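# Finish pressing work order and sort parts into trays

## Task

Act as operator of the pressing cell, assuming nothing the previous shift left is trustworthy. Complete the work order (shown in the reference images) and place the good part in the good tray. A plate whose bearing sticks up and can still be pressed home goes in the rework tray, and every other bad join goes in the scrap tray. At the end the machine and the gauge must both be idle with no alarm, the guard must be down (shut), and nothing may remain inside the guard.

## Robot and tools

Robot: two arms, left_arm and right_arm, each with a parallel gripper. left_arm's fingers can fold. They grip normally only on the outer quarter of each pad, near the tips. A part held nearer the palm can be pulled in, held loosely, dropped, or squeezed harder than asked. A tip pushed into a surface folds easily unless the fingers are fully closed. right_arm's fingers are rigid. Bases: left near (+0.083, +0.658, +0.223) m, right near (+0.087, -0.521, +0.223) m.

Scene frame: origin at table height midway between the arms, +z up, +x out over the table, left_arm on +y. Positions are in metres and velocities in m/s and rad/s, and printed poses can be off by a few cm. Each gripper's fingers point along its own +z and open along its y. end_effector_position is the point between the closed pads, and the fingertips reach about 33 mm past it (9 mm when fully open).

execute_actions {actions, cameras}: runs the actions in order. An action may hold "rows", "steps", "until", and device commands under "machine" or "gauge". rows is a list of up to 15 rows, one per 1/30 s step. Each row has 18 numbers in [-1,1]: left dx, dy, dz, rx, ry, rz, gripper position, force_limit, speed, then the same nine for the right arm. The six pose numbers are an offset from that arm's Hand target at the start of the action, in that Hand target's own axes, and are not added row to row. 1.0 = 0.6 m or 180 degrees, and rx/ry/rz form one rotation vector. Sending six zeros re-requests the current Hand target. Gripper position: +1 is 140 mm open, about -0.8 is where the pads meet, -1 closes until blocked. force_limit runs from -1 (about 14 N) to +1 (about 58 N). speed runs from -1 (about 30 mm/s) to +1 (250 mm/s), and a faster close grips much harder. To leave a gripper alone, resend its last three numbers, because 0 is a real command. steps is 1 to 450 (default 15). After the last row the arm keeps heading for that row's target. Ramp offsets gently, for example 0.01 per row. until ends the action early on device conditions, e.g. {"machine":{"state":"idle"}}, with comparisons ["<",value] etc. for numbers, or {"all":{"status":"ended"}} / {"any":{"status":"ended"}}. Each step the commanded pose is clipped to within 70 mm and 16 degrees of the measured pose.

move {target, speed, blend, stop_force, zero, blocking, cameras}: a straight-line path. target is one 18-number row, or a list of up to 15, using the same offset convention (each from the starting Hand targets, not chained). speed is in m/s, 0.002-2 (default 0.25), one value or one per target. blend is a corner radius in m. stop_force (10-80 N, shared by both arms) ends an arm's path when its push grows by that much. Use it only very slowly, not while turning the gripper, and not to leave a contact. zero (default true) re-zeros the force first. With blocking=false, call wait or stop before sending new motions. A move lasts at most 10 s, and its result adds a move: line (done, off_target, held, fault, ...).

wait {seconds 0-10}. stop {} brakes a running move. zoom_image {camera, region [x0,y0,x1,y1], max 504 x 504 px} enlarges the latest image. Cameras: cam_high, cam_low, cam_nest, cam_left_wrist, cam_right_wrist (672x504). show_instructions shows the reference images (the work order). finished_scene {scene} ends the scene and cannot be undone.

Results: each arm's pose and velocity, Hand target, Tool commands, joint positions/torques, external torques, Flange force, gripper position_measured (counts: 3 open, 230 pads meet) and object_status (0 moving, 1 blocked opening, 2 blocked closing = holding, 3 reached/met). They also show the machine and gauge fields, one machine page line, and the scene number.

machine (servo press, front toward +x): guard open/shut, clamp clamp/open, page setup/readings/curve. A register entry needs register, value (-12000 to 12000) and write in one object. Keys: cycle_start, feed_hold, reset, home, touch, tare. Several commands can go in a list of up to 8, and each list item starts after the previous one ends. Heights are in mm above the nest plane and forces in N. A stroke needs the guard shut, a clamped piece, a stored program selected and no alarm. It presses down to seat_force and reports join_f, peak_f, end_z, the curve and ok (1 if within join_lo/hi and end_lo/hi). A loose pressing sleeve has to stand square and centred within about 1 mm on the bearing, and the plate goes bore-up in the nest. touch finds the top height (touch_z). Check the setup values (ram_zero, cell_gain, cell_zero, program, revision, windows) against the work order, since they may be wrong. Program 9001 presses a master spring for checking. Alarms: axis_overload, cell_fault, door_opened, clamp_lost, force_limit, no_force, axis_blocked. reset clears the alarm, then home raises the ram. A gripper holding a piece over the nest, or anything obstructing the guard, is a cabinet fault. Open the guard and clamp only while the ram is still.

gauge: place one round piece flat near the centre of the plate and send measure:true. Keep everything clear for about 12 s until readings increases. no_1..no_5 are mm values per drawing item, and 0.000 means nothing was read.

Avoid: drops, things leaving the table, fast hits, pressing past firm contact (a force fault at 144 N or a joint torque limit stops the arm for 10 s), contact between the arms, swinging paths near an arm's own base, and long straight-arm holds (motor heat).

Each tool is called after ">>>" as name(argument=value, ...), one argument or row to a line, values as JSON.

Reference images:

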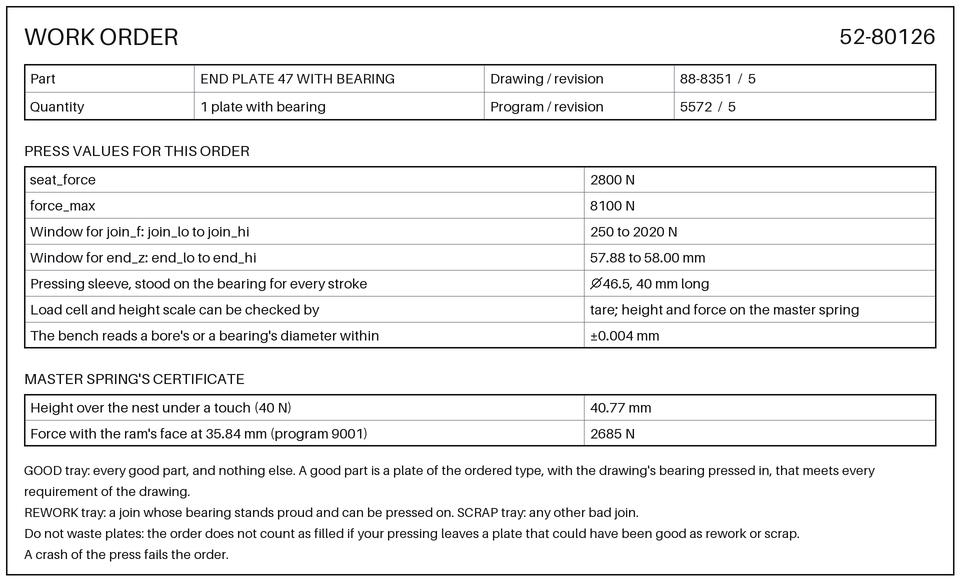

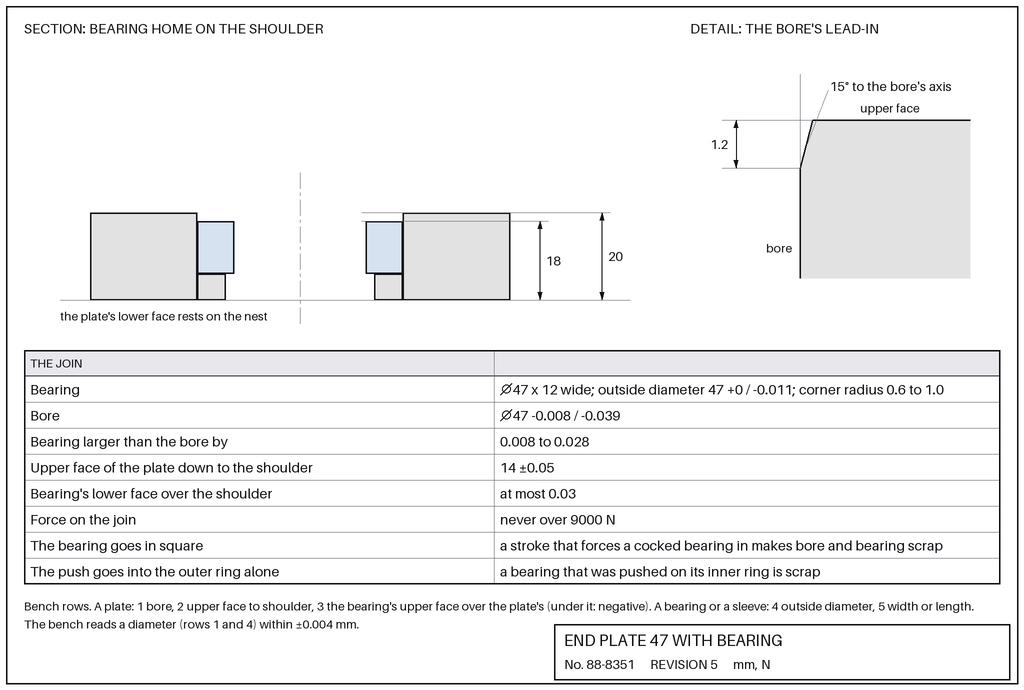

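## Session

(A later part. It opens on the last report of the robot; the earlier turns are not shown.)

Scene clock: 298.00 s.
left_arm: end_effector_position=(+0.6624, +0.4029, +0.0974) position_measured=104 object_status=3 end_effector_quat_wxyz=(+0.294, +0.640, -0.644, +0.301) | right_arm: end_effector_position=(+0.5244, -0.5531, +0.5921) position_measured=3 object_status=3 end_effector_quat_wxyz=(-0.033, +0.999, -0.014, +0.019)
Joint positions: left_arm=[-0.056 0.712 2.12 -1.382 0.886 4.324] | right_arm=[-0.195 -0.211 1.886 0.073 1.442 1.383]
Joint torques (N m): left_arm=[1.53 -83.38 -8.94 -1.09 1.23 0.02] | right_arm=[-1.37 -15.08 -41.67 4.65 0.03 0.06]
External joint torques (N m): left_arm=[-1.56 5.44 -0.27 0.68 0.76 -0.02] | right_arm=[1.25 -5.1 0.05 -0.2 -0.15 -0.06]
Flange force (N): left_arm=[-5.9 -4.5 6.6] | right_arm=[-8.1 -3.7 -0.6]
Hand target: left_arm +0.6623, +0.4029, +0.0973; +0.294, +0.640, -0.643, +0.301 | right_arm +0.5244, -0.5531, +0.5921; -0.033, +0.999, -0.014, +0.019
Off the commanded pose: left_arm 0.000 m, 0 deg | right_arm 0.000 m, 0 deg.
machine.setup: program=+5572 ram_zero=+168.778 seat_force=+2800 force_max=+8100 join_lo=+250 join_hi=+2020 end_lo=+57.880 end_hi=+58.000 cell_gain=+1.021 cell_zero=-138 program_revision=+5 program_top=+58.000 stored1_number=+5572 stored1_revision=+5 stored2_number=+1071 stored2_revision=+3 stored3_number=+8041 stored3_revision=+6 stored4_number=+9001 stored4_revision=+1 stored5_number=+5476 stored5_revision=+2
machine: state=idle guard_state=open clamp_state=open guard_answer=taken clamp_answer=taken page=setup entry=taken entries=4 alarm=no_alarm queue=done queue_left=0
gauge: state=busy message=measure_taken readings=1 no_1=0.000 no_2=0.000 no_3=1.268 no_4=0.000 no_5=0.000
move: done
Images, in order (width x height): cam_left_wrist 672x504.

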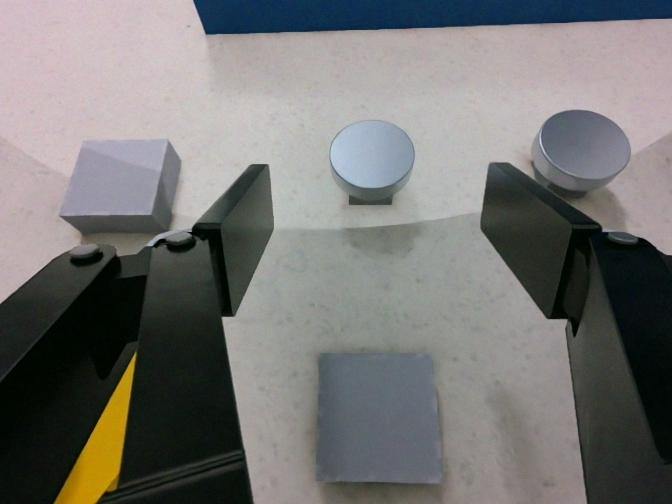

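>>> move(
  target=[
    [-0.001,0,0.1322,0,0,0,0.2,0,-1,0,0,0,0,0,0,1,1,1],
  ],
  speed=0.12,
  cameras=["cam_left_wrist"],
)

Scene clock: 302.97 s.
left_arm: end_effector_position=(+0.6629, +0.3428, +0.0456) position_measured=104 object_status=3 end_effector_quat_wxyz=(+0.294, +0.640, -0.643, +0.301) | right_arm: end_effector_position=(+0.5244, -0.5531, +0.5921) position_measured=3 object_status=3 end_effector_quat_wxyz=(-0.033, +0.999, -0.014, +0.019)
Joint positions: left_arm=[-0.159 0.808 2.097 -1.54 0.85 4.414] | right_arm=[-0.195 -0.211 1.886 0.073 1.442 1.383]
Joint torques (N m): left_arm=[1.52 -87.75 -5.99 -1.06 1.27 0.04] | right_arm=[-1.41 -15.11 -41.69 4.69 0.06 0.04]
External joint torques (N m): left_arm=[-1.63 5.35 -0.28 0.59 0.79 -0.04] | right_arm=[1.21 -4.53 0.37 -0.27 -0.18 -0.04]
Flange force (N): left_arm=[-5.6 -3.4 7.2] | right_arm=[-7.6 -3.5 0.1]
Hand target: left_arm +0.6629, +0.3428, +0.0456; +0.294, +0.640, -0.643, +0.301 | right_arm +0.5244, -0.5531, +0.5921; -0.033, +0.999, -0.014, +0.019
Off the commanded pose: left_arm 0.000 m, 0 deg | right_arm 0.000 m, 0 deg.
machine.setup: program=+5572 ram_zero=+168.778 seat_force=+2800 force_max=+8100 join_lo=+250 join_hi=+2020 end_lo=+57.880 end_hi=+58.000 cell_gain=+1.021 cell_zero=-138 program_revision=+5 program_top=+58.000 stored1_number=+5572 stored1_revision=+5 stored2_number=+1071 stored2_revision=+3 stored3_number=+8041 stored3_revision=+6 stored4_number=+9001 stored4_revision=+1 stored5_number=+5476 stored5_revision=+2
machine: state=idle guard_state=open clamp_state=open guard_answer=taken clamp_answer=taken page=setup entry=taken entries=4 alarm=no_alarm queue=done queue_left=0
gauge: message=measure_taken readings=2 no_1=46.980 no_2=14.002 no_3=0.000 no_4=0.000 no_5=0.000
move: done
Images, in order (width x height): cam_left_wrist 672x504.

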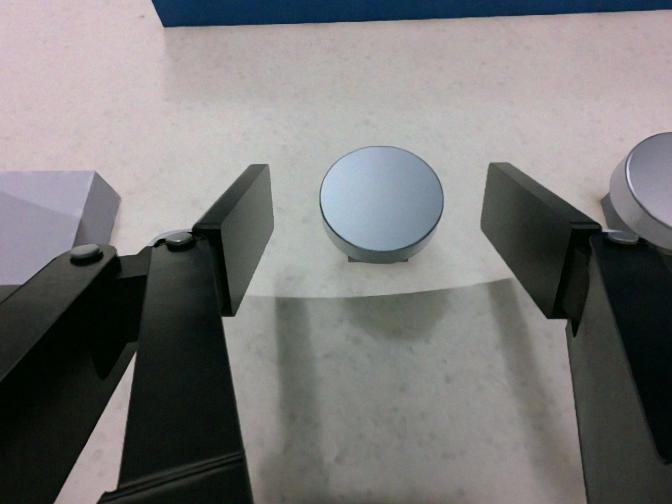

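>>> execute_actions(
  actions=[
    {"rows":[[0,0,0,0,0,0,-1,0,-0.9,0,0,0,0,0,0,1,1,1]],"steps":75},
  ],
)

>>> move(
  target=[
    [0.0766,0,-0.0643,0,0,0,-1,0,-0.9,0,0,0,0,0,0,1,1,1],
  ],
  speed=0.08,
  cameras=["cam_left_wrist"],
)

Scene clock: 307.93 s.
left_arm: end_effector_position=(+0.6629, +0.3428, +0.0456) position_measured=162 object_status=2 end_effector_quat_wxyz=(+0.294, +0.640, -0.643, +0.301) | right_arm: end_effector_position=(+0.5244, -0.5531, +0.5921) position_measured=3 object_status=3 end_effector_quat_wxyz=(-0.033, +0.999, -0.014, +0.019)
Joint positions: left_arm=[-0.159 0.808 2.097 -1.54 0.85 4.414] | right_arm=[-0.195 -0.211 1.886 0.073 1.442 1.383]
Joint torques (N m): left_arm=[-0.17 -80.87 -4.67 -0.6 -0.82 0.03] | right_arm=[-1.46 -15 -41.8 4.67 0.04 0.04]
External joint torques (N m): left_arm=[0.2 -2.14 -1.71 0.12 2.91 -0.03] | right_arm=[1.38 -4.73 0.41 -0.25 -0.16 -0.04]
Flange force (N): left_arm=[1.8 -3.0 -3.4] | right_arm=[-7.9 -4.0 0.1]
Hand target: left_arm +0.6629, +0.3428, +0.0456; +0.294, +0.640, -0.643, +0.301 | right_arm +0.5244, -0.5531, +0.5921; -0.033, +0.999, -0.014, +0.019
Off the commanded pose: left_arm 0.000 m, 0 deg | right_arm 0.000 m, 0 deg.
machine.setup: program=+5572 ram_zero=+168.778 seat_force=+2800 force_max=+8100 join_lo=+250 join_hi=+2020 end_lo=+57.880 end_hi=+58.000 cell_gain=+1.021 cell_zero=-138 program_revision=+5 program_top=+58.000 stored1_number=+5572 stored1_revision=+5 stored2_number=+1071 stored2_revision=+3 stored3_number=+8041 stored3_revision=+6 stored4_number=+9001 stored4_revision=+1 stored5_number=+5476 stored5_revision=+2
machine: state=idle guard_state=open clamp_state=open guard_answer=taken clamp_answer=taken page=setup entry=taken entries=4 alarm=no_alarm queue=done queue_left=0
gauge: message=measure_taken readings=2 no_1=46.980 no_2=14.002 no_3=0.000 no_4=0.000 no_5=0.000

Scene clock: 309.00 s.
left_arm: end_effector_position=(+0.6622, +0.3425, +0.1056) position_measured=162 object_status=2 end_effector_quat_wxyz=(+0.294, +0.640, -0.643, +0.301) | right_arm: end_effector_position=(+0.5244, -0.5531, +0.5921) position_measured=3 object_status=3 end_effector_quat_wxyz=(-0.033, +0.999, -0.014, +0.019)
Joint positions: left_arm=[-0.16 0.699 2.115 -1.462 0.856 4.295] | right_arm=[-0.195 -0.211 1.886 0.073 1.442 1.383]
Joint torques (N m): left_arm=[1.94 -83.58 -9.83 -1.2 1.39 -0.01] | right_arm=[-1.43 -15.27 -41.74 4.68 0.04 0.03]
External joint torques (N m): left_arm=[-1.79 5.87 -0.25 0.67 0.57 0] | right_arm=[1.23 -4.26 0.33 -0.26 -0.17 -0.04]
Flange force (N): left_arm=[-5.9 -4.5 7.9] | right_arm=[-7.0 -3.5 0.1]
Hand target: left_arm +0.6622, +0.3425, +0.1056; +0.294, +0.640, -0.643, +0.301 | right_arm +0.5244, -0.5531, +0.5921; -0.033, +0.999, -0.014, +0.019
Off the commanded pose: left_arm 0.000 m, 0 deg | right_arm 0.000 m, 0 deg.
machine.setup: program=+5572 ram_zero=+168.778 seat_force=+2800 force_max=+8100 join_lo=+250 join_hi=+2020 end_lo=+57.880 end_hi=+58.000 cell_gain=+1.021 cell_zero=-138 program_revision=+5 program_top=+58.000 stored1_number=+5572 stored1_revision=+5 stored2_number=+1071 stored2_revision=+3 stored3_number=+8041 stored3_revision=+6 stored4_number=+9001 stored4_revision=+1 stored5_number=+5476 stored5_revision=+2
machine: state=idle guard_state=open clamp_state=open guard_answer=taken clamp_answer=taken page=setup entry=taken entries=4 alarm=no_alarm queue=done queue_left=0
gauge: message=measure_taken readings=2 no_1=46.980 no_2=14.002 no_3=0.000 no_4=0.000 no_5=0.000
move: done
Images, in order (width x height): cam_left_wrist 672x504.

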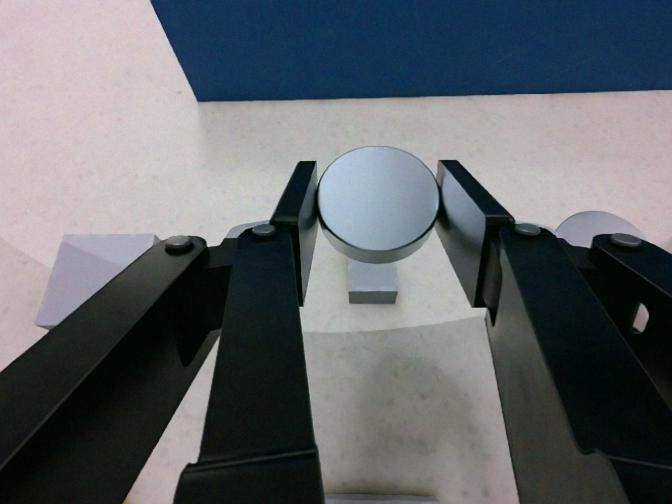

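>>> move(
  target=[
    [-0.2038,0.0037,-0.1194,0,0,0,-1,0,-0.9,0,0,0,0,0,0,1,1,1],
  ],
  speed=0.2,
  cameras=["cam_left_wrist"],
)

>>> move(
  target=[
    [-0.0153,0,0.0129,0,0,0,-1,0,-0.9,0,0,0,0,0,0,1,1,1],
  ],
  speed=0.013,
  stop_force=12,
  cameras=["cam_left_wrist"],
)

Scene clock: 317.57 s.
left_arm: end_effector_position=(+0.6606, +0.4762, +0.0587) position_measured=162 object_status=2 end_effector_quat_wxyz=(+0.294, +0.640, -0.644, +0.301) | right_arm: end_effector_position=(+0.5244, -0.5531, +0.5921) position_measured=3 object_status=3 end_effector_quat_wxyz=(-0.033, +0.999, -0.014, +0.019)
Joint positions: left_arm=[0.071 0.784 2.104 -1.309 0.908 4.403] | right_arm=[-0.195 -0.211 1.886 0.073 1.442 1.383]
Joint torques (N m): left_arm=[1.56 -87.39 -6.37 -0.95 1.52 0.04] | right_arm=[-1.34 -14.93 -41.77 4.68 0 0.05]
External joint torques (N m): left_arm=[-1.31 6.68 -0.17 0.69 0.53 -0.04] | right_arm=[1.3 -4.71 0.43 -0.26 -0.13 -0.05]
Flange force (N): left_arm=[-8.3 -4.4 7.5] | right_arm=[-7.9 -3.8 0.1]
Hand target: left_arm +0.6606, +0.4763, +0.0586; +0.294, +0.640, -0.643, +0.301 | right_arm +0.5244, -0.5531, +0.5921; -0.033, +0.999, -0.014, +0.019
Off the commanded pose: left_arm 0.000 m, 0 deg | right_arm 0.000 m, 0 deg.
machine.setup: program=+5572 ram_zero=+168.778 seat_force=+2800 force_max=+8100 join_lo=+250 join_hi=+2020 end_lo=+57.880 end_hi=+58.000 cell_gain=+1.021 cell_zero=-138 program_revision=+5 program_top=+58.000 stored1_number=+5572 stored1_revision=+5 stored2_number=+1071 stored2_revision=+3 stored3_number=+8041 stored3_revision=+6 stored4_number=+9001 stored4_revision=+1 stored5_number=+5476 stored5_revision=+2
machine: state=idle guard_state=open clamp_state=open guard_answer=taken clamp_answer=taken page=setup entry=taken entries=4 alarm=no_alarm queue=done queue_left=0
gauge: message=measure_taken readings=2 no_1=46.980 no_2=14.002 no_3=0.000 no_4=0.000 no_5=0.000
move: done
Images, in order (width x height): cam_left_wrist 672x504.

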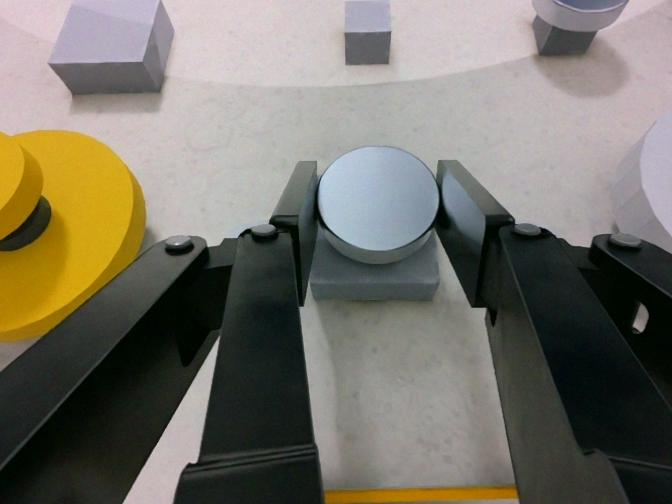

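Scene clock: 318.73 s.
left_arm: end_effector_position=(+0.6607, +0.4763, +0.0510) position_measured=162 object_status=2 end_effector_quat_wxyz=(+0.294, +0.640, -0.643, +0.301) | right_arm: end_effector_position=(+0.5244, -0.5531, +0.5921) position_measured=3 object_status=3 end_effector_quat_wxyz=(-0.033, +0.999, -0.014, +0.019)
Joint positions: left_arm=[0.071 0.798 2.101 -1.318 0.905 4.416] | right_arm=[-0.195 -0.211 1.886 0.073 1.442 1.383]
Joint torques (N m): left_arm=[-1.32 -76.1 -5.99 -0.88 -3.05 0.45] | right_arm=[-1.43 -15.09 -41.72 4.66 0.04 0.04]
External joint torques (N m): left_arm=[1.53 -5.51 -0.08 0.63 5.12 -0.45] | right_arm=[1.35 -4.64 0.26 -0.23 -0.16 -0.04]
Flange force (N): left_arm=[6.4 -0.9 -13.0] | right_arm=[-7.5 -3.9 -0.1]
Hand target: left_arm +0.6607, +0.4762, +0.0510; +0.294, +0.640, -0.643, +0.301 (not the last commanded pose) | right_arm +0.5244, -0.5531, +0.5921; -0.033, +0.999, -0.014, +0.019
Off the commanded pose: left_arm 0.004 m, 0 deg | right_arm 0.000 m, 0 deg.
machine.setup: program=+5572 ram_zero=+168.778 seat_force=+2800 force_max=+8100 join_lo=+250 join_hi=+2020 end_lo=+57.880 end_hi=+58.000 cell_gain=+1.021 cell_zero=-138 program_revision=+5 program_top=+58.000 stored1_number=+5572 stored1_revision=+5 stored2_number=+1071 stored2_revision=+3 stored3_number=+8041 stored3_revision=+6 stored4_number=+9001 stored4_revision=+1 stored5_number=+5476 stored5_revision=+2
machine: state=idle guard_state=open clamp_state=open guard_answer=taken clamp_answer=taken page=setup entry=taken entries=4 alarm=no_alarm queue=done queue_left=0
gauge: message=measure_taken readings=2 no_1=46.980 no_2=14.002 no_3=0.000 no_4=0.000 no_5=0.000
move: contact (left_arm)
Images, in order (width x height): cam_left_wrist 672x504.

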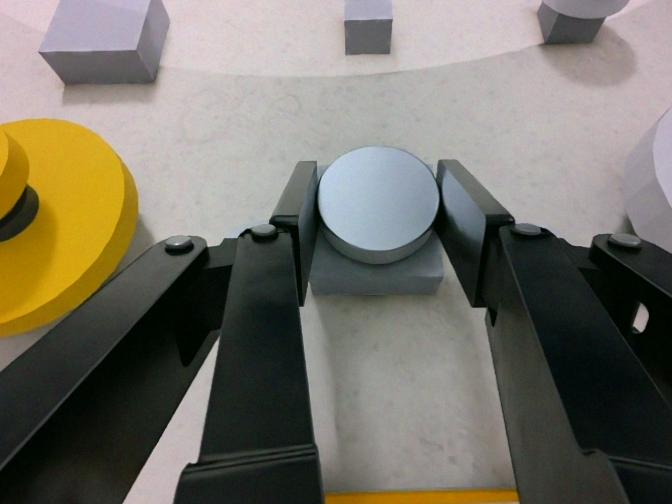

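>>> execute_actions(
  actions=[
    {"rows":[[0,0,0,0,0,0,-0.05,0,-1,0,0,0,0,0,0,1,1,1]],"steps":40},
  ],
)

>>> move(
  target=[
    [0,0,-0.13,0,0,0,-0.05,0,-1,0,0,0,0,0,0,1,1,1],
    [0.0408,-0.1322,-0.2599,0.3827,0.0006,-0.3223,-0.05,0,-1,0,0,0,0,0,0,1,1,1],
    [-0.1999,-0.2822,-0.417,0.3827,0.0006,-0.3223,-0.05,0,-1,0,0,0,0,0,0,1,1,1],
  ],
  blend=[0.03,0.04,0],
  speed=[0.2,0.4,0.3],
  cameras=["cam_left_wrist"],
)

Scene clock: 326.30 s.
left_arm: end_effector_position=(+0.6607, +0.4763, +0.0510) position_measured=135 object_status=3 end_effector_quat_wxyz=(+0.294, +0.640, -0.643, +0.301) | right_arm: end_effector_position=(+0.5244, -0.5531, +0.5921) position_measured=3 object_status=3 end_effector_quat_wxyz=(-0.033, +0.999, -0.014, +0.019)
Joint positions: left_arm=[0.071 0.798 2.101 -1.318 0.905 4.416] | right_arm=[-0.195 -0.211 1.886 0.073 1.442 1.383]
Joint torques (N m): left_arm=[1.7 -87.05 -5.52 -0.87 1.25 -0.01] | right_arm=[-1.28 -15.01 -41.61 4.68 0.04 0.03]
External joint torques (N m): left_arm=[-1.74 5.21 -0.75 0.61 0.82 0.01] | right_arm=[1.3 -4.43 0.16 -0.23 -0.17 -0.03]
Flange force (N): left_arm=[-6.0 -4.8 6.6] | right_arm=[-7.1 -3.7 -0.2]
Hand target: left_arm +0.6607, +0.4762, +0.0510; +0.294, +0.640, -0.643, +0.301 | right_arm +0.5244, -0.5531, +0.5921; -0.033, +0.999, -0.014, +0.019
Off the commanded pose: left_arm 0.000 m, 0 deg | right_arm 0.000 m, 0 deg.
machine.setup: program=+5572 ram_zero=+168.778 seat_force=+2800 force_max=+8100 join_lo=+250 join_hi=+2020 end_lo=+57.880 end_hi=+58.000 cell_gain=+1.021 cell_zero=-138 program_revision=+5 program_top=+58.000 stored1_number=+5572 stored1_revision=+5 stored2_number=+1071 stored2_revision=+3 stored3_number=+8041 stored3_revision=+6 stored4_number=+9001 stored4_revision=+1 stored5_number=+5476 stored5_revision=+2
machine: state=idle guard_state=open clamp_state=open guard_answer=taken clamp_answer=taken page=setup entry=taken entries=4 alarm=no_alarm queue=done queue_left=0
gauge: message=measure_taken readings=2 no_1=46.980 no_2=14.002 no_3=0.000 no_4=0.000 no_5=0.000

Scene clock: 329.73 s.
left_arm: end_effector_position=(+0.8294, +0.7445, +0.1233) position_measured=135 object_status=3 end_effector_quat_wxyz=(-0.001, +0.904, +0.000, +0.427) | right_arm: end_effector_position=(+0.5244, -0.5531, +0.5921) position_measured=3 object_status=3 end_effector_quat_wxyz=(-0.033, +0.999, -0.014, +0.019)
Joint positions: left_arm=[0.111 0.627 2.277 -3.011 0.648 4.676] | right_arm=[-0.195 -0.211 1.886 0.073 1.442 1.383]
Joint torques (N m): left_arm=[1.15 -79.43 -11.35 -1.69 1.36 0.03] | right_arm=[-1.39 -14.96 -41.76 4.64 0.04 0.04]
External joint torques (N m): left_arm=[-1.59 6.06 -0.4 0.62 0.85 -0.03] | right_arm=[1.36 -4.56 0.41 -0.21 -0.16 -0.04]
Flange force (N): left_arm=[-8.9 1.1 11.1] | right_arm=[-7.6 -3.9 0.1]
Hand target: left_arm +0.8294, +0.7446, +0.1232; -0.001, +0.904, +0.000, +0.427 | right_arm +0.5244, -0.5531, +0.5921; -0.033, +0.999, -0.014, +0.019
Off the commanded pose: left_arm 0.000 m, 0 deg | right_arm 0.000 m, 0 deg.
machine.setup: program=+5572 ram_zero=+168.778 seat_force=+2800 force_max=+8100 join_lo=+250 join_hi=+2020 end_lo=+57.880 end_hi=+58.000 cell_gain=+1.021 cell_zero=-138 program_revision=+5 program_top=+58.000 stored1_number=+5572 stored1_revision=+5 stored2_number=+1071 stored2_revision=+3 stored3_number=+8041 stored3_revision=+6 stored4_number=+9001 stored4_revision=+1 stored5_number=+5476 stored5_revision=+2
machine: state=idle guard_state=open clamp_state=open guard_answer=taken clamp_answer=taken page=setup entry=taken entries=4 alarm=no_alarm queue=done queue_left=0
gauge: message=measure_taken readings=2 no_1=46.980 no_2=14.002 no_3=0.000 no_4=0.000 no_5=0.000
move: done
Images, in order (width x height): cam_left_wrist 672x504.

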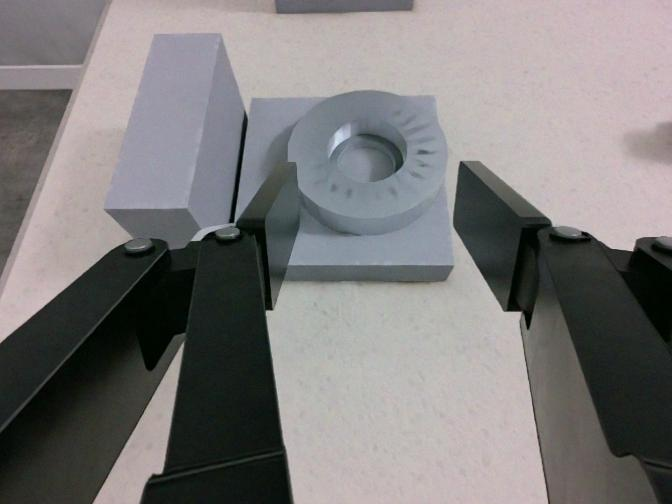

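>>> move(
  target=[
    [0,0,0,0,0,0,0.48,0,-1,0,0,0,0,0,0,1,1,1],
    [-0.0085,-0.001,0.1683,0,0,0,0.48,0,-1,0,0,0,0,0,0,1,1,1],
  ],
  speed=0.15,
)

>>> execute_actions(
  actions=[
    {"rows":[[0,0,0,0,0,0,-1,0,-0.8,0,0,0,0,0,0,1,1,1]],"steps":60},
  ],
)

>>> move(
  target=[
    [0.0766,0,-0.0643,0,0,0,-1,0,-0.8,0,0,0,0,0,0,1,1,1],
  ],
  speed=0.08,
  cameras=["cam_left_wrist"],
)

Scene clock: 337.53 s.
left_arm: end_effector_position=(+0.9041, +0.7453, +0.0552) position_measured=68 object_status=3 end_effector_quat_wxyz=(-0.001, +0.904, +0.000, +0.427) | right_arm: end_effector_position=(+0.5244, -0.5531, +0.5921) position_measured=3 object_status=3 end_effector_quat_wxyz=(-0.033, +0.999, -0.014, +0.019)
Joint positions: left_arm=[0.099 0.793 2.118 -3.028 0.654 4.682] | right_arm=[-0.195 -0.211 1.886 0.073 1.442 1.383]
Joint torques (N m): left_arm=[1.53 -91.87 -11.33 -1.68 1.36 -0.01] | right_arm=[-1.34 -15 -41.72 4.69 0.08 0.02]
External joint torques (N m): left_arm=[-1.49 5.21 -0.23 0.62 0.83 0.01] | right_arm=[0.92 -4.13 0.45 -0.29 -0.21 -0.02]
Flange force (N): left_arm=[-7.2 1.0 8.1] | right_arm=[-7.1 -2.8 0.3]
Hand target: left_arm +0.9042, +0.7453, +0.0552; -0.001, +0.904, +0.000, +0.427 | right_arm +0.5244, -0.5531, +0.5921; -0.033, +0.999, -0.014, +0.019
Off the commanded pose: left_arm 0.000 m, 0 deg | right_arm 0.000 m, 0 deg.
machine.setup: program=+5572 ram_zero=+168.778 seat_force=+2800 force_max=+8100 join_lo=+250 join_hi=+2020 end_lo=+57.880 end_hi=+58.000 cell_gain=+1.021 cell_zero=-138 program_revision=+5 program_top=+58.000 stored1_number=+5572 stored1_revision=+5 stored2_number=+1071 stored2_revision=+3 stored3_number=+8041 stored3_revision=+6 stored4_number=+9001 stored4_revision=+1 stored5_number=+5476 stored5_revision=+2
machine: state=idle guard_state=open clamp_state=open guard_answer=taken clamp_answer=taken page=setup entry=taken entries=4 alarm=no_alarm queue=done queue_left=0
gauge: message=measure_taken readings=2 no_1=46.980 no_2=14.002 no_3=0.000 no_4=0.000 no_5=0.000
move: done

Scene clock: 339.73 s.
left_arm: end_effector_position=(+0.9042, +0.7453, +0.0552) position_measured=86 object_status=2 end_effector_quat_wxyz=(-0.001, +0.904, +0.000, +0.427) | right_arm: end_effector_position=(+0.5244, -0.5531, +0.5921) position_measured=3 object_status=3 end_effector_quat_wxyz=(-0.033, +0.999, -0.014, +0.019)
Joint positions: left_arm=[0.099 0.793 2.118 -3.028 0.654 4.682] | right_arm=[-0.195 -0.211 1.886 0.073 1.442 1.383]
Joint torques (N m): left_arm=[2.03 -82.15 -8.6 -1.69 -1.21 0.12] | right_arm=[-1.33 -14.97 -41.71 4.66 0.05 0.04]
External joint torques (N m): left_arm=[-1.84 -4.68 -3.07 0.62 3.41 -0.12] | right_arm=[1.28 -5.03 0.18 -0.22 -0.17 -0.04]
Flange force (N): left_arm=[1.5 1.8 -2.3] | right_arm=[-8.1 -3.8 -0.3]
Hand target: left_arm +0.9042, +0.7453, +0.0552; -0.001, +0.904, +0.000, +0.427 | right_arm +0.5244, -0.5531, +0.5921; -0.033, +0.999, -0.014, +0.019
Off the commanded pose: left_arm 0.000 m, 0 deg | right_arm 0.000 m, 0 deg.
machine.setup: program=+5572 ram_zero=+168.778 seat_force=+2800 force_max=+8100 join_lo=+250 join_hi=+2020 end_lo=+57.880 end_hi=+58.000 cell_gain=+1.021 cell_zero=-138 program_revision=+5 program_top=+58.000 stored1_number=+5572 stored1_revision=+5 stored2_number=+1071 stored2_revision=+3 stored3_number=+8041 stored3_revision=+6 stored4_number=+9001 stored4_revision=+1 stored5_number=+5476 stored5_revision=+2
machine: state=idle guard_state=open clamp_state=open guard_answer=taken clamp_answer=taken page=setup entry=taken entries=4 alarm=no_alarm queue=done queue_left=0
gauge: message=measure_taken readings=2 no_1=46.980 no_2=14.002 no_3=0.000 no_4=0.000 no_5=0.000

Scene clock: 340.77 s.
left_arm: end_effector_position=(+0.9035, +0.7452, +0.1152) position_measured=86 object_status=2 end_effector_quat_wxyz=(-0.001, +0.904, +0.000, +0.427) | right_arm: end_effector_position=(+0.5244, -0.5531, +0.5921) position_measured=3 object_status=3 end_effector_quat_wxyz=(-0.033, +0.999, -0.014, +0.019)
Joint positions: left_arm=[0.099 0.683 2.136 -3.012 0.563 4.662] | right_arm=[-0.195 -0.211 1.886 0.073 1.442 1.383]
Joint torques (N m): left_arm=[1.77 -90.81 -16.06 -2.12 2.31 0.02] | right_arm=[-1.13 -15.09 -41.72 4.67 0.06 0.01]
External joint torques (N m): left_arm=[-2.03 8.7 0.69 0.67 -0.11 -0.02] | right_arm=[1.21 -4.89 0.22 -0.23 -0.18 -0.02]
Flange force (N): left_arm=[-9.0 1.2 13.1] | right_arm=[-7.9 -3.6 -0.2]
Hand target: left_arm +0.9035, +0.7452, +0.1152; -0.001, +0.904, +0.000, +0.427 | right_arm +0.5244, -0.5531, +0.5921; -0.033, +0.999, -0.014, +0.019
Off the commanded pose: left_arm 0.000 m, 0 deg | right_arm 0.000 m, 0 deg.
machine.setup: program=+5572 ram_zero=+168.778 seat_force=+2800 force_max=+8100 join_lo=+250 join_hi=+2020 end_lo=+57.880 end_hi=+58.000 cell_gain=+1.021 cell_zero=-138 program_revision=+5 program_top=+58.000 stored1_number=+5572 stored1_revision=+5 stored2_number=+1071 stored2_revision=+3 stored3_number=+8041 stored3_revision=+6 stored4_number=+9001 stored4_revision=+1 stored5_number=+5476 stored5_revision=+2
machine: state=idle guard_state=open clamp_state=open guard_answer=taken clamp_answer=taken page=setup entry=taken entries=4 alarm=no_alarm queue=done queue_left=0
gauge: message=measure_taken readings=2 no_1=46.980 no_2=14.002 no_3=0.000 no_4=0.000 no_5=0.000
move: done
Images, in order (width x height): cam_left_wrist 672x504.

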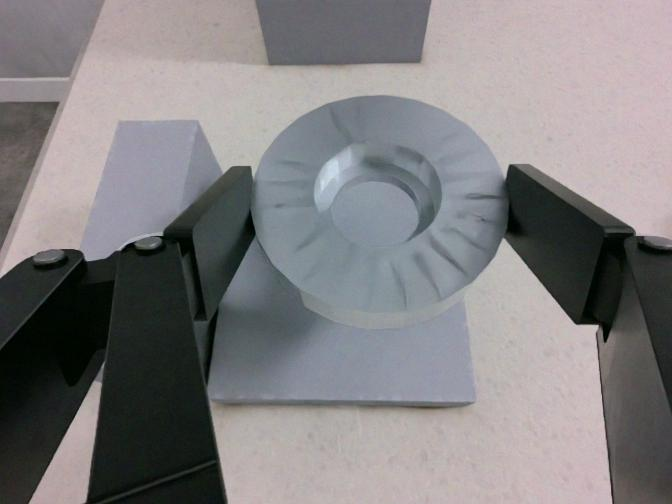

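>>> move(
  target=[
    [-0.0517,0.242,-0.2035,0,0,0,-1,0,-0.8,0,0,0,0,0,0,1,1,1],
    [-0.1017,0.4753,-0.4445,-0.1915,0,0.1612,-1,0,-0.8,0,0,0,0,0,0,1,1,1],
    [-0.1525,0.7087,-0.539,-0.383,0,0.3223,-1,0,-0.8,0,0,0,0,0,0,1,1,1],
  ],
  blend=[0.05,0.04,0],
  speed=[0.3,0.3,0.3],
)

Scene clock: 350.23 s.
left_arm: end_effector_position=(+0.5957, +0.3196, +0.2488) position_measured=86 object_status=2 end_effector_quat_wxyz=(+0.294, +0.639, -0.644, +0.301) | right_arm: end_effector_position=(+0.5244, -0.5531, +0.5921) position_measured=3 object_status=3 end_effector_quat_wxyz=(-0.033, +0.999, -0.014, +0.019)
Joint positions: left_arm=[-0.224 0.393 2.227 -1.353 0.863 4.038] | right_arm=[-0.195 -0.211 1.886 0.073 1.442 1.383]
Joint torques (N m): left_arm=[1.68 -64.89 -18.37 -1.59 1.5 0.02] | right_arm=[-1.2 -14.89 -41.7 4.67 0.03 0.04]
External joint torques (N m): left_arm=[-1.72 6.37 0.08 1 0.17 -0.02] | right_arm=[1.27 -4.99 0.11 -0.22 -0.16 -0.05]
Flange force (N): left_arm=[-5.4 -6.5 8.2] | right_arm=[-7.9 -3.7 -0.5]
Hand target: left_arm +0.5957, +0.3195, +0.2488; +0.294, +0.639, -0.644, +0.301 | right_arm +0.5244, -0.5531, +0.5921; -0.033, +0.999, -0.014, +0.019
Off the commanded pose: left_arm 0.000 m, 0 deg | right_arm 0.000 m, 0 deg.
machine.setup: program=+5572 ram_zero=+168.778 seat_force=+2800 force_max=+8100 join_lo=+250 join_hi=+2020 end_lo=+57.880 end_hi=+58.000 cell_gain=+1.021 cell_zero=-138 program_revision=+5 program_top=+58.000 stored1_number=+5572 stored1_revision=+5 stored2_number=+1071 stored2_revision=+3 stored3_number=+8041 stored3_revision=+6 stored4_number=+9001 stored4_revision=+1 stored5_number=+5476 stored5_revision=+2
machine: state=idle guard_state=open clamp_state=open guard_answer=taken clamp_answer=taken page=setup entry=taken entries=4 alarm=no_alarm queue=done queue_left=0
gauge: message=measure_taken readings=2 no_1=46.980 no_2=14.002 no_3=0.000 no_4=0.000 no_5=0.000
move: done

>>> move(
  target=[
    [0.0042,-0.0072,0.1261,0,0,0,-1,0,-0.8,0,0,0,0,0,0,1,1,1],
    [0.2539,-0.0088,0.442,0,0,0,-1,0,-0.8,0,0,0,0,0,0,1,1,1],
  ],
  blend=[0.02,0],
  speed=[0.2,0.2],
  cameras=["cam_nest"],
)

Scene clock: 355.00 s.
left_arm: end_effector_position=(+0.6013, +0.0186, +0.1941) position_measured=86 object_status=2 end_effector_quat_wxyz=(+0.294, +0.639, -0.643, +0.301) | right_arm: end_effector_position=(+0.5244, -0.5531, +0.5921) position_measured=3 object_status=3 end_effector_quat_wxyz=(-0.033, +0.999, -0.014, +0.019)
Joint positions: left_arm=[-0.689 0.604 1.991 -1.719 0.629 3.989] | right_arm=[-0.195 -0.211 1.886 0.073 1.442 1.383]
Joint torques (N m): left_arm=[1.75 -87.52 -20.07 -2.14 1.39 0.01] | right_arm=[-1.37 -14.95 -41.75 4.67 0.04 0.03]
External joint torques (N m): left_arm=[-1.39 7.48 0.02 0.96 0.2 -0.01] | right_arm=[1.2 -4.46 0.37 -0.26 -0.17 -0.04]
Flange force (N): left_arm=[-3.6 -6.2 10.1] | right_arm=[-7.4 -3.5 0.1]
Hand target: left_arm +0.6013, +0.0186, +0.1940; +0.294, +0.639, -0.644, +0.301 | right_arm +0.5244, -0.5531, +0.5921; -0.033, +0.999, -0.014, +0.019
Off the commanded pose: left_arm 0.000 m, 0 deg | right_arm 0.000 m, 0 deg.
machine.setup: program=+5572 ram_zero=+168.778 seat_force=+2800 force_max=+8100 join_lo=+250 join_hi=+2020 end_lo=+57.880 end_hi=+58.000 cell_gain=+1.021 cell_zero=-138 program_revision=+5 program_top=+58.000 stored1_number=+5572 stored1_revision=+5 stored2_number=+1071 stored2_revision=+3 stored3_number=+8041 stored3_revision=+6 stored4_number=+9001 stored4_revision=+1 stored5_number=+5476 stored5_revision=+2
machine: state=idle guard_state=open clamp_state=open guard_answer=taken clamp_answer=taken page=setup entry=taken entries=4 alarm=no_alarm queue=done queue_left=0
gauge: message=measure_taken readings=2 no_1=46.980 no_2=14.002 no_3=0.000 no_4=0.000 no_5=0.000
move: done
Images, in order (width x height): cam_nest 672x504.

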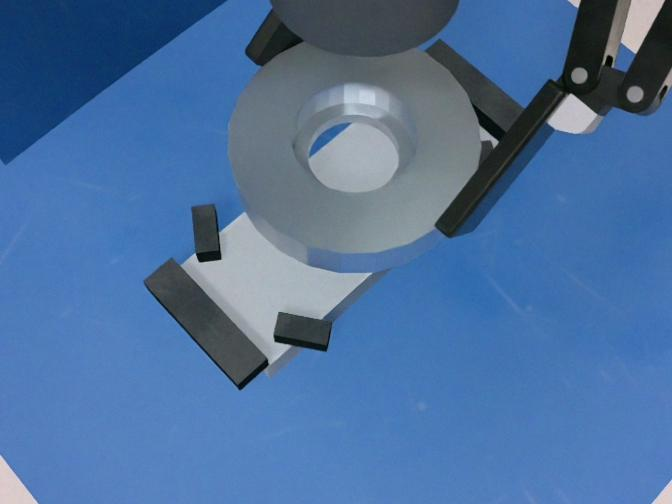

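>>> move(
  target=[
    [-0.0485,0,0.0407,0,0,0,-1,0,-0.8,0,0,0,0,0,0,1,1,1],
  ],
  speed=0.1,
)

>>> move(
  target=[
    [-0.0153,0,0.0129,0,0,0,-1,0,-0.8,0,0,0,0,0,0,1,1,1],
  ],
  speed=0.012,
  stop_force=12,
)

>>> execute_actions(
  actions=[
    {"rows":[[0,0,0,0,0,0,0.5,0,-1,0,0,0,0,0,0,1,1,1]],"steps":40},
  ],
  cameras=["cam_nest"],
)

Scene clock: 360.30 s.
left_arm: end_effector_position=(+0.6017, +0.0188, +0.1560) position_measured=86 object_status=2 end_effector_quat_wxyz=(+0.294, +0.639, -0.644, +0.301) | right_arm: end_effector_position=(+0.5244, -0.5531, +0.5921) position_measured=3 object_status=3 end_effector_quat_wxyz=(-0.033, +0.999, -0.014, +0.019)
Joint positions: left_arm=[-0.688 0.662 1.992 -1.797 0.64 4.087] | right_arm=[-0.195 -0.211 1.886 0.073 1.442 1.383]
Joint torques (N m): left_arm=[1.4 -90.6 -18.09 -2.17 1.62 0] | right_arm=[-1.59 -15 -41.6 4.67 0.03 0.03]
External joint torques (N m): left_arm=[-1.36 7.95 0.18 0.92 0.11 0] | right_arm=[1.27 -4.31 0.26 -0.27 -0.16 -0.03]
Flange force (N): left_arm=[-4.9 -5.6 10.7] | right_arm=[-7.0 -3.7 -0.1]
Hand target: left_arm +0.6018, +0.0188, +0.1560; +0.294, +0.639, -0.644, +0.301 | right_arm +0.5244, -0.5531, +0.5921; -0.033, +0.999, -0.014, +0.019
Off the commanded pose: left_arm 0.000 m, 0 deg | right_arm 0.000 m, 0 deg.
machine.setup: program=+5572 ram_zero=+168.778 seat_force=+2800 force_max=+8100 join_lo=+250 join_hi=+2020 end_lo=+57.880 end_hi=+58.000 cell_gain=+1.021 cell_zero=-138 program_revision=+5 program_top=+58.000 stored1_number=+5572 stored1_revision=+5 stored2_number=+1071 stored2_revision=+3 stored3_number=+8041 stored3_revision=+6 stored4_number=+9001 stored4_revision=+1 stored5_number=+5476 stored5_revision=+2
machine: state=idle guard_state=open clamp_state=open guard_answer=taken clamp_answer=taken page=setup entry=taken entries=4 alarm=no_alarm queue=done queue_left=0
gauge: message=measure_taken readings=2 no_1=46.980 no_2=14.002 no_3=0.000 no_4=0.000 no_5=0.000
move: done

Scene clock: 361.87 s.
left_arm: end_effector_position=(+0.6019, +0.0186, +0.1506) position_measured=86 object_status=2 end_effector_quat_wxyz=(+0.294, +0.639, -0.644, +0.302) | right_arm: end_effector_position=(+0.5244, -0.5531, +0.5921) position_measured=3 object_status=3 end_effector_quat_wxyz=(-0.033, +0.999, -0.014, +0.019)
Joint positions: left_arm=[-0.688 0.671 1.991 -1.809 0.643 4.102] | right_arm=[-0.195 -0.211 1.886 0.073 1.442 1.383]
Joint torques (N m): left_arm=[2.85 -73.94 -11.55 -0.46 -3.55 0.52] | right_arm=[-1.41 -15.04 -41.73 4.68 0.02 0.05]
External joint torques (N m): left_arm=[-2.65 -9.1 -5.79 -0.77 5.3 -0.52] | right_arm=[1.47 -5.3 0.21 -0.24 -0.14 -0.05]
Flange force (N): left_arm=[10.9 -1.3 -5.6] | right_arm=[-8.5 -4.2 -0.4]
Hand target: left_arm +0.6019, +0.0186, +0.1505; +0.294, +0.639, -0.644, +0.301 (not the last commanded pose) | right_arm +0.5244, -0.5531, +0.5921; -0.033, +0.999, -0.014, +0.019
Off the commanded pose: left_arm 0.007 m, 0 deg | right_arm 0.000 m, 0 deg.
machine.setup: program=+5572 ram_zero=+168.778 seat_force=+2800 force_max=+8100 join_lo=+250 join_hi=+2020 end_lo=+57.880 end_hi=+58.000 cell_gain=+1.021 cell_zero=-138 program_revision=+5 program_top=+58.000 stored1_number=+5572 stored1_revision=+5 stored2_number=+1071 stored2_revision=+3 stored3_number=+8041 stored3_revision=+6 stored4_number=+9001 stored4_revision=+1 stored5_number=+5476 stored5_revision=+2
machine: state=idle guard_state=open clamp_state=open guard_answer=taken clamp_answer=taken page=setup entry=taken entries=4 alarm=no_alarm queue=done queue_left=0
gauge: message=measure_taken readings=2 no_1=46.980 no_2=14.002 no_3=0.000 no_4=0.000 no_5=0.000
move: contact (left_arm)

Scene clock: 363.40 s.
left_arm: end_effector_position=(+0.6019, +0.0187, +0.1505) position_measured=66 object_status=3 end_effector_quat_wxyz=(+0.294, +0.639, -0.644, +0.301) | right_arm: end_effector_position=(+0.5244, -0.5531, +0.5921) position_measured=3 object_status=3 end_effector_quat_wxyz=(-0.033, +0.999, -0.014, +0.019)
Joint positions: left_arm=[-0.688 0.671 1.991 -1.809 0.643 4.102] | right_arm=[-0.195 -0.211 1.886 0.073 1.442 1.383]
Joint torques (N m): left_arm=[1.77 -88.54 -16.49 -1.9 0.99 0.01] | right_arm=[-1.11 -15.08 -41.65 4.66 0.04 0.05]
External joint torques (N m): left_arm=[-1.91 5.82 -0.85 0.67 0.75 -0.02] | right_arm=[0.92 -4.5 0.18 -0.23 -0.17 -0.06]
Flange force (N): left_arm=[-2.7 -4.9 9.4] | right_arm=[-7.4 -2.8 -0.3]
Hand target: left_arm +0.6019, +0.0186, +0.1505; +0.294, +0.639, -0.644, +0.301 | right_arm +0.5244, -0.5531, +0.5921; -0.033, +0.999, -0.014, +0.019
Off the commanded pose: left_arm 0.000 m, 0 deg | right_arm 0.000 m, 0 deg.
machine.setup: program=+5572 ram_zero=+168.778 seat_force=+2800 force_max=+8100 join_lo=+250 join_hi=+2020 end_lo=+57.880 end_hi=+58.000 cell_gain=+1.021 cell_zero=-138 program_revision=+5 program_top=+58.000 stored1_number=+5572 stored1_revision=+5 stored2_number=+1071 stored2_revision=+3 stored3_number=+8041 stored3_revision=+6 stored4_number=+9001 stored4_revision=+1 stored5_number=+5476 stored5_revision=+2
machine: state=idle guard_state=open clamp_state=open guard_answer=taken clamp_answer=taken page=setup entry=taken entries=4 alarm=no_alarm queue=done queue_left=0
gauge: message=measure_taken readings=2 no_1=46.980 no_2=14.002 no_3=0.000 no_4=0.000 no_5=0.000
Images, in order (width x height): cam_nest 672x504.

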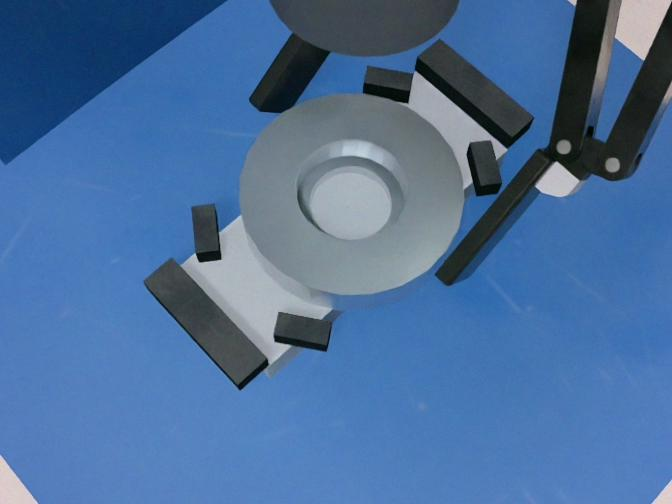

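>>> move(
  target=[
    [-0.2102,0.0033,-0.3708,0,0,0,0.5,0,-1,0,0,0,0,0,0,1,1,1],
    [-0.367,-0.0302,-0.5655,0,0,0,0.5,0,-1,0,0,0,0,0,0,1,1,1],
    [-0.6172,-0.098,-0.6107,0,0,0,0.5,0,-1,0,0,0,0,0,0,1,1,1],
  ],
  blend=[0.03,0.04,0],
  speed=[0.2,0.3,0.25],
)

>>> execute_actions(
  actions=[
    {"machine":{"clamp":"clamp"},"rows":[[0,0,0,0,0,0,0.1,0,-1,0,0,0,0,0,0,1,1,1]],"steps":25},
  ],
  cameras=["cam_left_wrist"],
)

Scene clock: 373.07 s.
left_arm: end_effector_position=(+0.6619, +0.5374, +0.1048) position_measured=66 object_status=3 end_effector_quat_wxyz=(+0.294, +0.639, -0.644, +0.302) | right_arm: end_effector_position=(+0.5244, -0.5531, +0.5921) position_measured=3 object_status=3 end_effector_quat_wxyz=(-0.033, +0.999, -0.014, +0.019)
Joint positions: left_arm=[0.176 0.709 2.092 -1.158 0.968 4.316] | right_arm=[-0.195 -0.211 1.886 0.073 1.442 1.383]
Joint torques (N m): left_arm=[1.78 -84.42 -9.6 -0.85 1.19 -0.03] | right_arm=[-1.39 -14.82 -41.75 4.67 0.04 0.06]
External joint torques (N m): left_arm=[-1.86 5.75 -0.61 0.73 0.78 0.03] | right_arm=[1.41 -5.43 0.22 -0.24 -0.16 -0.06]
Flange force (N): left_arm=[-6.7 -5.8 6.2] | right_arm=[-8.8 -4.1 -0.3]
Hand target: left_arm +0.6619, +0.5374, +0.1047; +0.294, +0.639, -0.644, +0.301 | right_arm +0.5244, -0.5531, +0.5921; -0.033, +0.999, -0.014, +0.019
Off the commanded pose: left_arm 0.000 m, 0 deg | right_arm 0.000 m, 0 deg.
machine.setup: program=+5572 ram_zero=+168.778 seat_force=+2800 force_max=+8100 join_lo=+250 join_hi=+2020 end_lo=+57.880 end_hi=+58.000 cell_gain=+1.021 cell_zero=-138 program_revision=+5 program_top=+58.000 stored1_number=+5572 stored1_revision=+5 stored2_number=+1071 stored2_revision=+3 stored3_number=+8041 stored3_revision=+6 stored4_number=+9001 stored4_revision=+1 stored5_number=+5476 stored5_revision=+2
machine: state=idle guard_state=open clamp_state=open guard_answer=taken clamp_answer=taken page=setup entry=taken entries=4 alarm=no_alarm queue=done queue_left=0
gauge: message=measure_taken readings=2 no_1=46.980 no_2=14.002 no_3=0.000 no_4=0.000 no_5=0.000
move: done

Scene clock: 374.37 s.
left_arm: end_effector_position=(+0.6619, +0.5374, +0.1047) position_measured=117 object_status=0 end_effector_quat_wxyz=(+0.294, +0.639, -0.644, +0.301) | right_arm: end_effector_position=(+0.5244, -0.5531, +0.5921) position_measured=3 object_status=3 end_effector_quat_wxyz=(-0.033, +0.999, -0.014, +0.019)
Joint positions: left_arm=[0.176 0.709 2.092 -1.158 0.968 4.316] | right_arm=[-0.195 -0.211 1.886 0.073 1.442 1.383]
Joint torques (N m): left_arm=[1.64 -84.07 -9.7 -0.76 1.18 -0.01] | right_arm=[-1.5 -14.81 -41.7 4.68 0.04 0.07]
External joint torques (N m): left_arm=[-1.6 5.42 -0.5 0.64 0.8 0.01] | right_arm=[1.46 -5.14 0.31 -0.26 -0.15 -0.07]
Flange force (N): left_arm=[-6.4 -5.3 5.6] | right_arm=[-8.4 -4.1 -0.1]
Hand target: left_arm +0.6619, +0.5374, +0.1047; +0.294, +0.639, -0.644, +0.301 | right_arm +0.5244, -0.5531, +0.5921; -0.033, +0.999, -0.014, +0.019
Off the commanded pose: left_arm 0.000 m, 0 deg | right_arm 0.000 m, 0 deg.
machine.setup: program=+5572 ram_zero=+168.778 seat_force=+2800 force_max=+8100 join_lo=+250 join_hi=+2020 end_lo=+57.880 end_hi=+58.000 cell_gain=+1.021 cell_zero=-138 program_revision=+5 program_top=+58.000 stored1_number=+5572 stored1_revision=+5 stored2_number=+1071 stored2_revision=+3 stored3_number=+8041 stored3_revision=+6 stored4_number=+9001 stored4_revision=+1 stored5_number=+5476 stored5_revision=+2
machine: state=idle guard_state=open clamp_state=clamped guard_answer=taken clamp_answer=taken page=setup entry=taken entries=4 alarm=no_alarm queue=running queue_left=0
gauge: message=measure_taken readings=2 no_1=46.980 no_2=14.002 no_3=0.000 no_4=0.000 no_5=0.000
Images, in order (width x height): cam_left_wrist 672x504.

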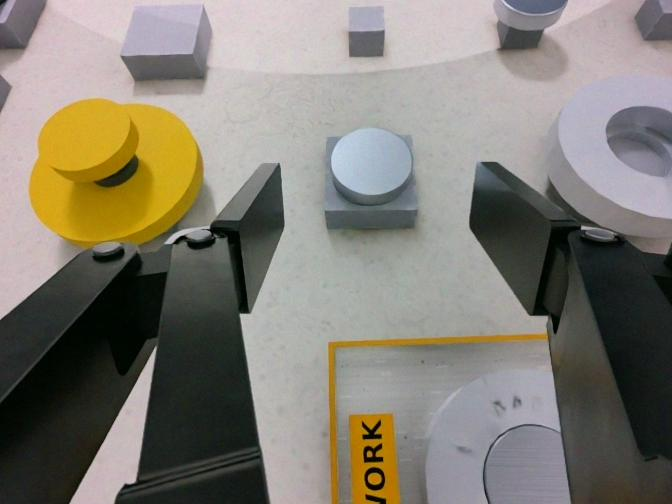

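>>> move(
  target=[
    [-0.0028,0.0023,0.1353,0,0,0,0.1,0,-1,0,0,0,0,0,0,1,1,1],
  ],
  speed=0.12,
)

>>> execute_actions(
  actions=[
    {"rows":[[0,0,0,0,0,0,-1,0,-0.9,0,0,0,0,0,0,1,1,1]],"steps":60},
  ],
)

>>> move(
  target=[
    [0.0766,0,-0.0643,0,0,0,-1,0,-0.9,0,0,0,0,0,0,1,1,1],
  ],
  speed=0.08,
  cameras=["cam_left_wrist"],
)

Scene clock: 379.27 s.
left_arm: end_effector_position=(+0.6611, +0.4765, +0.0511) position_measured=117 object_status=3 end_effector_quat_wxyz=(+0.294, +0.639, -0.644, +0.301) | right_arm: end_effector_position=(+0.5244, -0.5531, +0.5921) position_measured=3 object_status=3 end_effector_quat_wxyz=(-0.033, +0.999, -0.014, +0.019)
Joint positions: left_arm=[0.072 0.799 2.1 -1.317 0.908 4.418] | right_arm=[-0.195 -0.211 1.886 0.073 1.442 1.383]
Joint torques (N m): left_arm=[1.23 -87.61 -5.74 -0.85 1.27 -0.02] | right_arm=[-1.5 -14.88 -41.65 4.68 0.05 0.05]
External joint torques (N m): left_arm=[-1.22 6.21 -0.36 0.59 0.79 0.02] | right_arm=[1.41 -4.57 0.32 -0.26 -0.18 -0.05]
Flange force (N): left_arm=[-7.9 -4.3 7.0] | right_arm=[-7.5 -4.0 0.0]
Hand target: left_arm +0.6611, +0.4765, +0.0511; +0.294, +0.639, -0.644, +0.301 | right_arm +0.5244, -0.5531, +0.5921; -0.033, +0.999, -0.014, +0.019
Off the commanded pose: left_arm 0.000 m, 0 deg | right_arm 0.000 m, 0 deg.
machine.setup: program=+5572 ram_zero=+168.778 seat_force=+2800 force_max=+8100 join_lo=+250 join_hi=+2020 end_lo=+57.880 end_hi=+58.000 cell_gain=+1.021 cell_zero=-138 program_revision=+5 program_top=+58.000 stored1_number=+5572 stored1_revision=+5 stored2_number=+1071 stored2_revision=+3 stored3_number=+8041 stored3_revision=+6 stored4_number=+9001 stored4_revision=+1 stored5_number=+5476 stored5_revision=+2
machine: state=idle guard_state=open clamp_state=clamped guard_answer=taken clamp_answer=taken page=setup entry=taken entries=4 alarm=no_alarm queue=done queue_left=0
gauge: message=measure_taken readings=2 no_1=46.980 no_2=14.002 no_3=0.000 no_4=0.000 no_5=0.000
move: done

Scene clock: 381.47 s.
left_arm: end_effector_position=(+0.6611, +0.4765, +0.0511) position_measured=162 object_status=2 end_effector_quat_wxyz=(+0.294, +0.639, -0.644, +0.302) | right_arm: end_effector_position=(+0.5244, -0.5531, +0.5921) position_measured=3 object_status=3 end_effector_quat_wxyz=(-0.033, +0.999, -0.014, +0.019)
Joint positions: left_arm=[0.072 0.799 2.1 -1.317 0.908 4.418] | right_arm=[-0.195 -0.211 1.886 0.073 1.442 1.383]
Joint torques (N m): left_arm=[-2.17 -73.99 -6.21 -0.93 -4.01 0.4] | right_arm=[-1.28 -14.91 -41.66 4.67 0.04 0.05]
External joint torques (N m): left_arm=[2.14 -8 -0.1 0.66 6.09 -0.4] | right_arm=[1.38 -4.93 0.12 -0.22 -0.17 -0.05]
Flange force (N): left_arm=[9.2 -0.1 -17.2] | right_arm=[-7.8 -4.0 -0.4]
Hand target: left_arm +0.6611, +0.4765, +0.0511; +0.294, +0.639, -0.644, +0.301 | right_arm +0.5244, -0.5531, +0.5921; -0.033, +0.999, -0.014, +0.019
Off the commanded pose: left_arm 0.000 m, 0 deg | right_arm 0.000 m, 0 deg.
machine.setup: program=+5572 ram_zero=+168.778 seat_force=+2800 force_max=+8100 join_lo=+250 join_hi=+2020 end_lo=+57.880 end_hi=+58.000 cell_gain=+1.021 cell_zero=-138 program_revision=+5 program_top=+58.000 stored1_number=+5572 stored1_revision=+5 stored2_number=+1071 stored2_revision=+3 stored3_number=+8041 stored3_revision=+6 stored4_number=+9001 stored4_revision=+1 stored5_number=+5476 stored5_revision=+2
machine: state=idle guard_state=open clamp_state=clamped guard_answer=taken clamp_answer=taken page=setup entry=taken entries=4 alarm=no_alarm queue=done queue_left=0
gauge: message=measure_taken readings=2 no_1=46.980 no_2=14.002 no_3=0.000 no_4=0.000 no_5=0.000

Scene clock: 382.50 s.
left_arm: end_effector_position=(+0.6604, +0.4763, +0.1111) position_measured=162 object_status=2 end_effector_quat_wxyz=(+0.294, +0.639, -0.644, +0.301) | right_arm: end_effector_position=(+0.5244, -0.5531, +0.5921) position_measured=3 object_status=3 end_effector_quat_wxyz=(-0.033, +0.999, -0.014, +0.019)
Joint positions: left_arm=[0.072 0.69 2.117 -1.251 0.933 4.308] | right_arm=[-0.195 -0.211 1.886 0.073 1.442 1.383]
Joint torques (N m): left_arm=[1.96 -83.59 -9.61 -0.89 1.42 -0.02] | right_arm=[-1.27 -15.07 -41.66 4.66 0.02 0.04]
External joint torques (N m): left_arm=[-2.16 6.4 -0.49 0.62 0.57 0.02] | right_arm=[1.18 -4.82 0.2 -0.23 -0.14 -0.04]
Flange force (N): left_arm=[-7.0 -5.7 8.2] | right_arm=[-7.8 -3.5 -0.3]
Hand target: left_arm +0.6604, +0.4763, +0.1111; +0.294, +0.639, -0.644, +0.301 | right_arm +0.5244, -0.5531, +0.5921; -0.033, +0.999, -0.014, +0.019
Off the commanded pose: left_arm 0.000 m, 0 deg | right_arm 0.000 m, 0 deg.
machine.setup: program=+5572 ram_zero=+168.778 seat_force=+2800 force_max=+8100 join_lo=+250 join_hi=+2020 end_lo=+57.880 end_hi=+58.000 cell_gain=+1.021 cell_zero=-138 program_revision=+5 program_top=+58.000 stored1_number=+5572 stored1_revision=+5 stored2_number=+1071 stored2_revision=+3 stored3_number=+8041 stored3_revision=+6 stored4_number=+9001 stored4_revision=+1 stored5_number=+5476 stored5_revision=+2
machine: state=idle guard_state=open clamp_state=clamped guard_answer=taken clamp_answer=taken page=setup entry=taken entries=4 alarm=no_alarm queue=done queue_left=0
gauge: message=measure_taken readings=2 no_1=46.980 no_2=14.002 no_3=0.000 no_4=0.000 no_5=0.000
move: done
Images, in order (width x height): cam_left_wrist 672x504.

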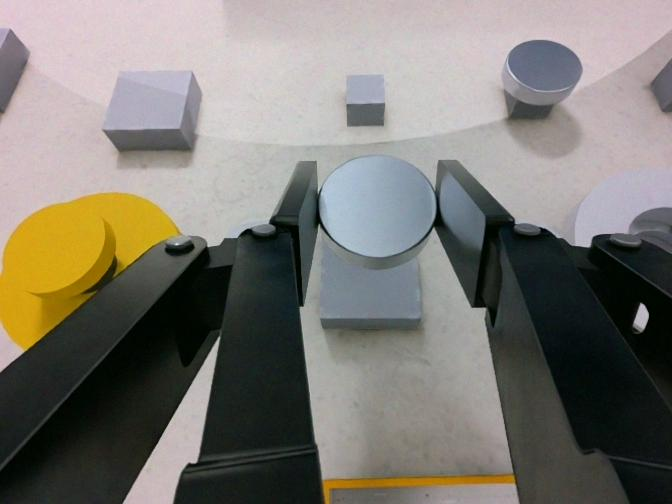

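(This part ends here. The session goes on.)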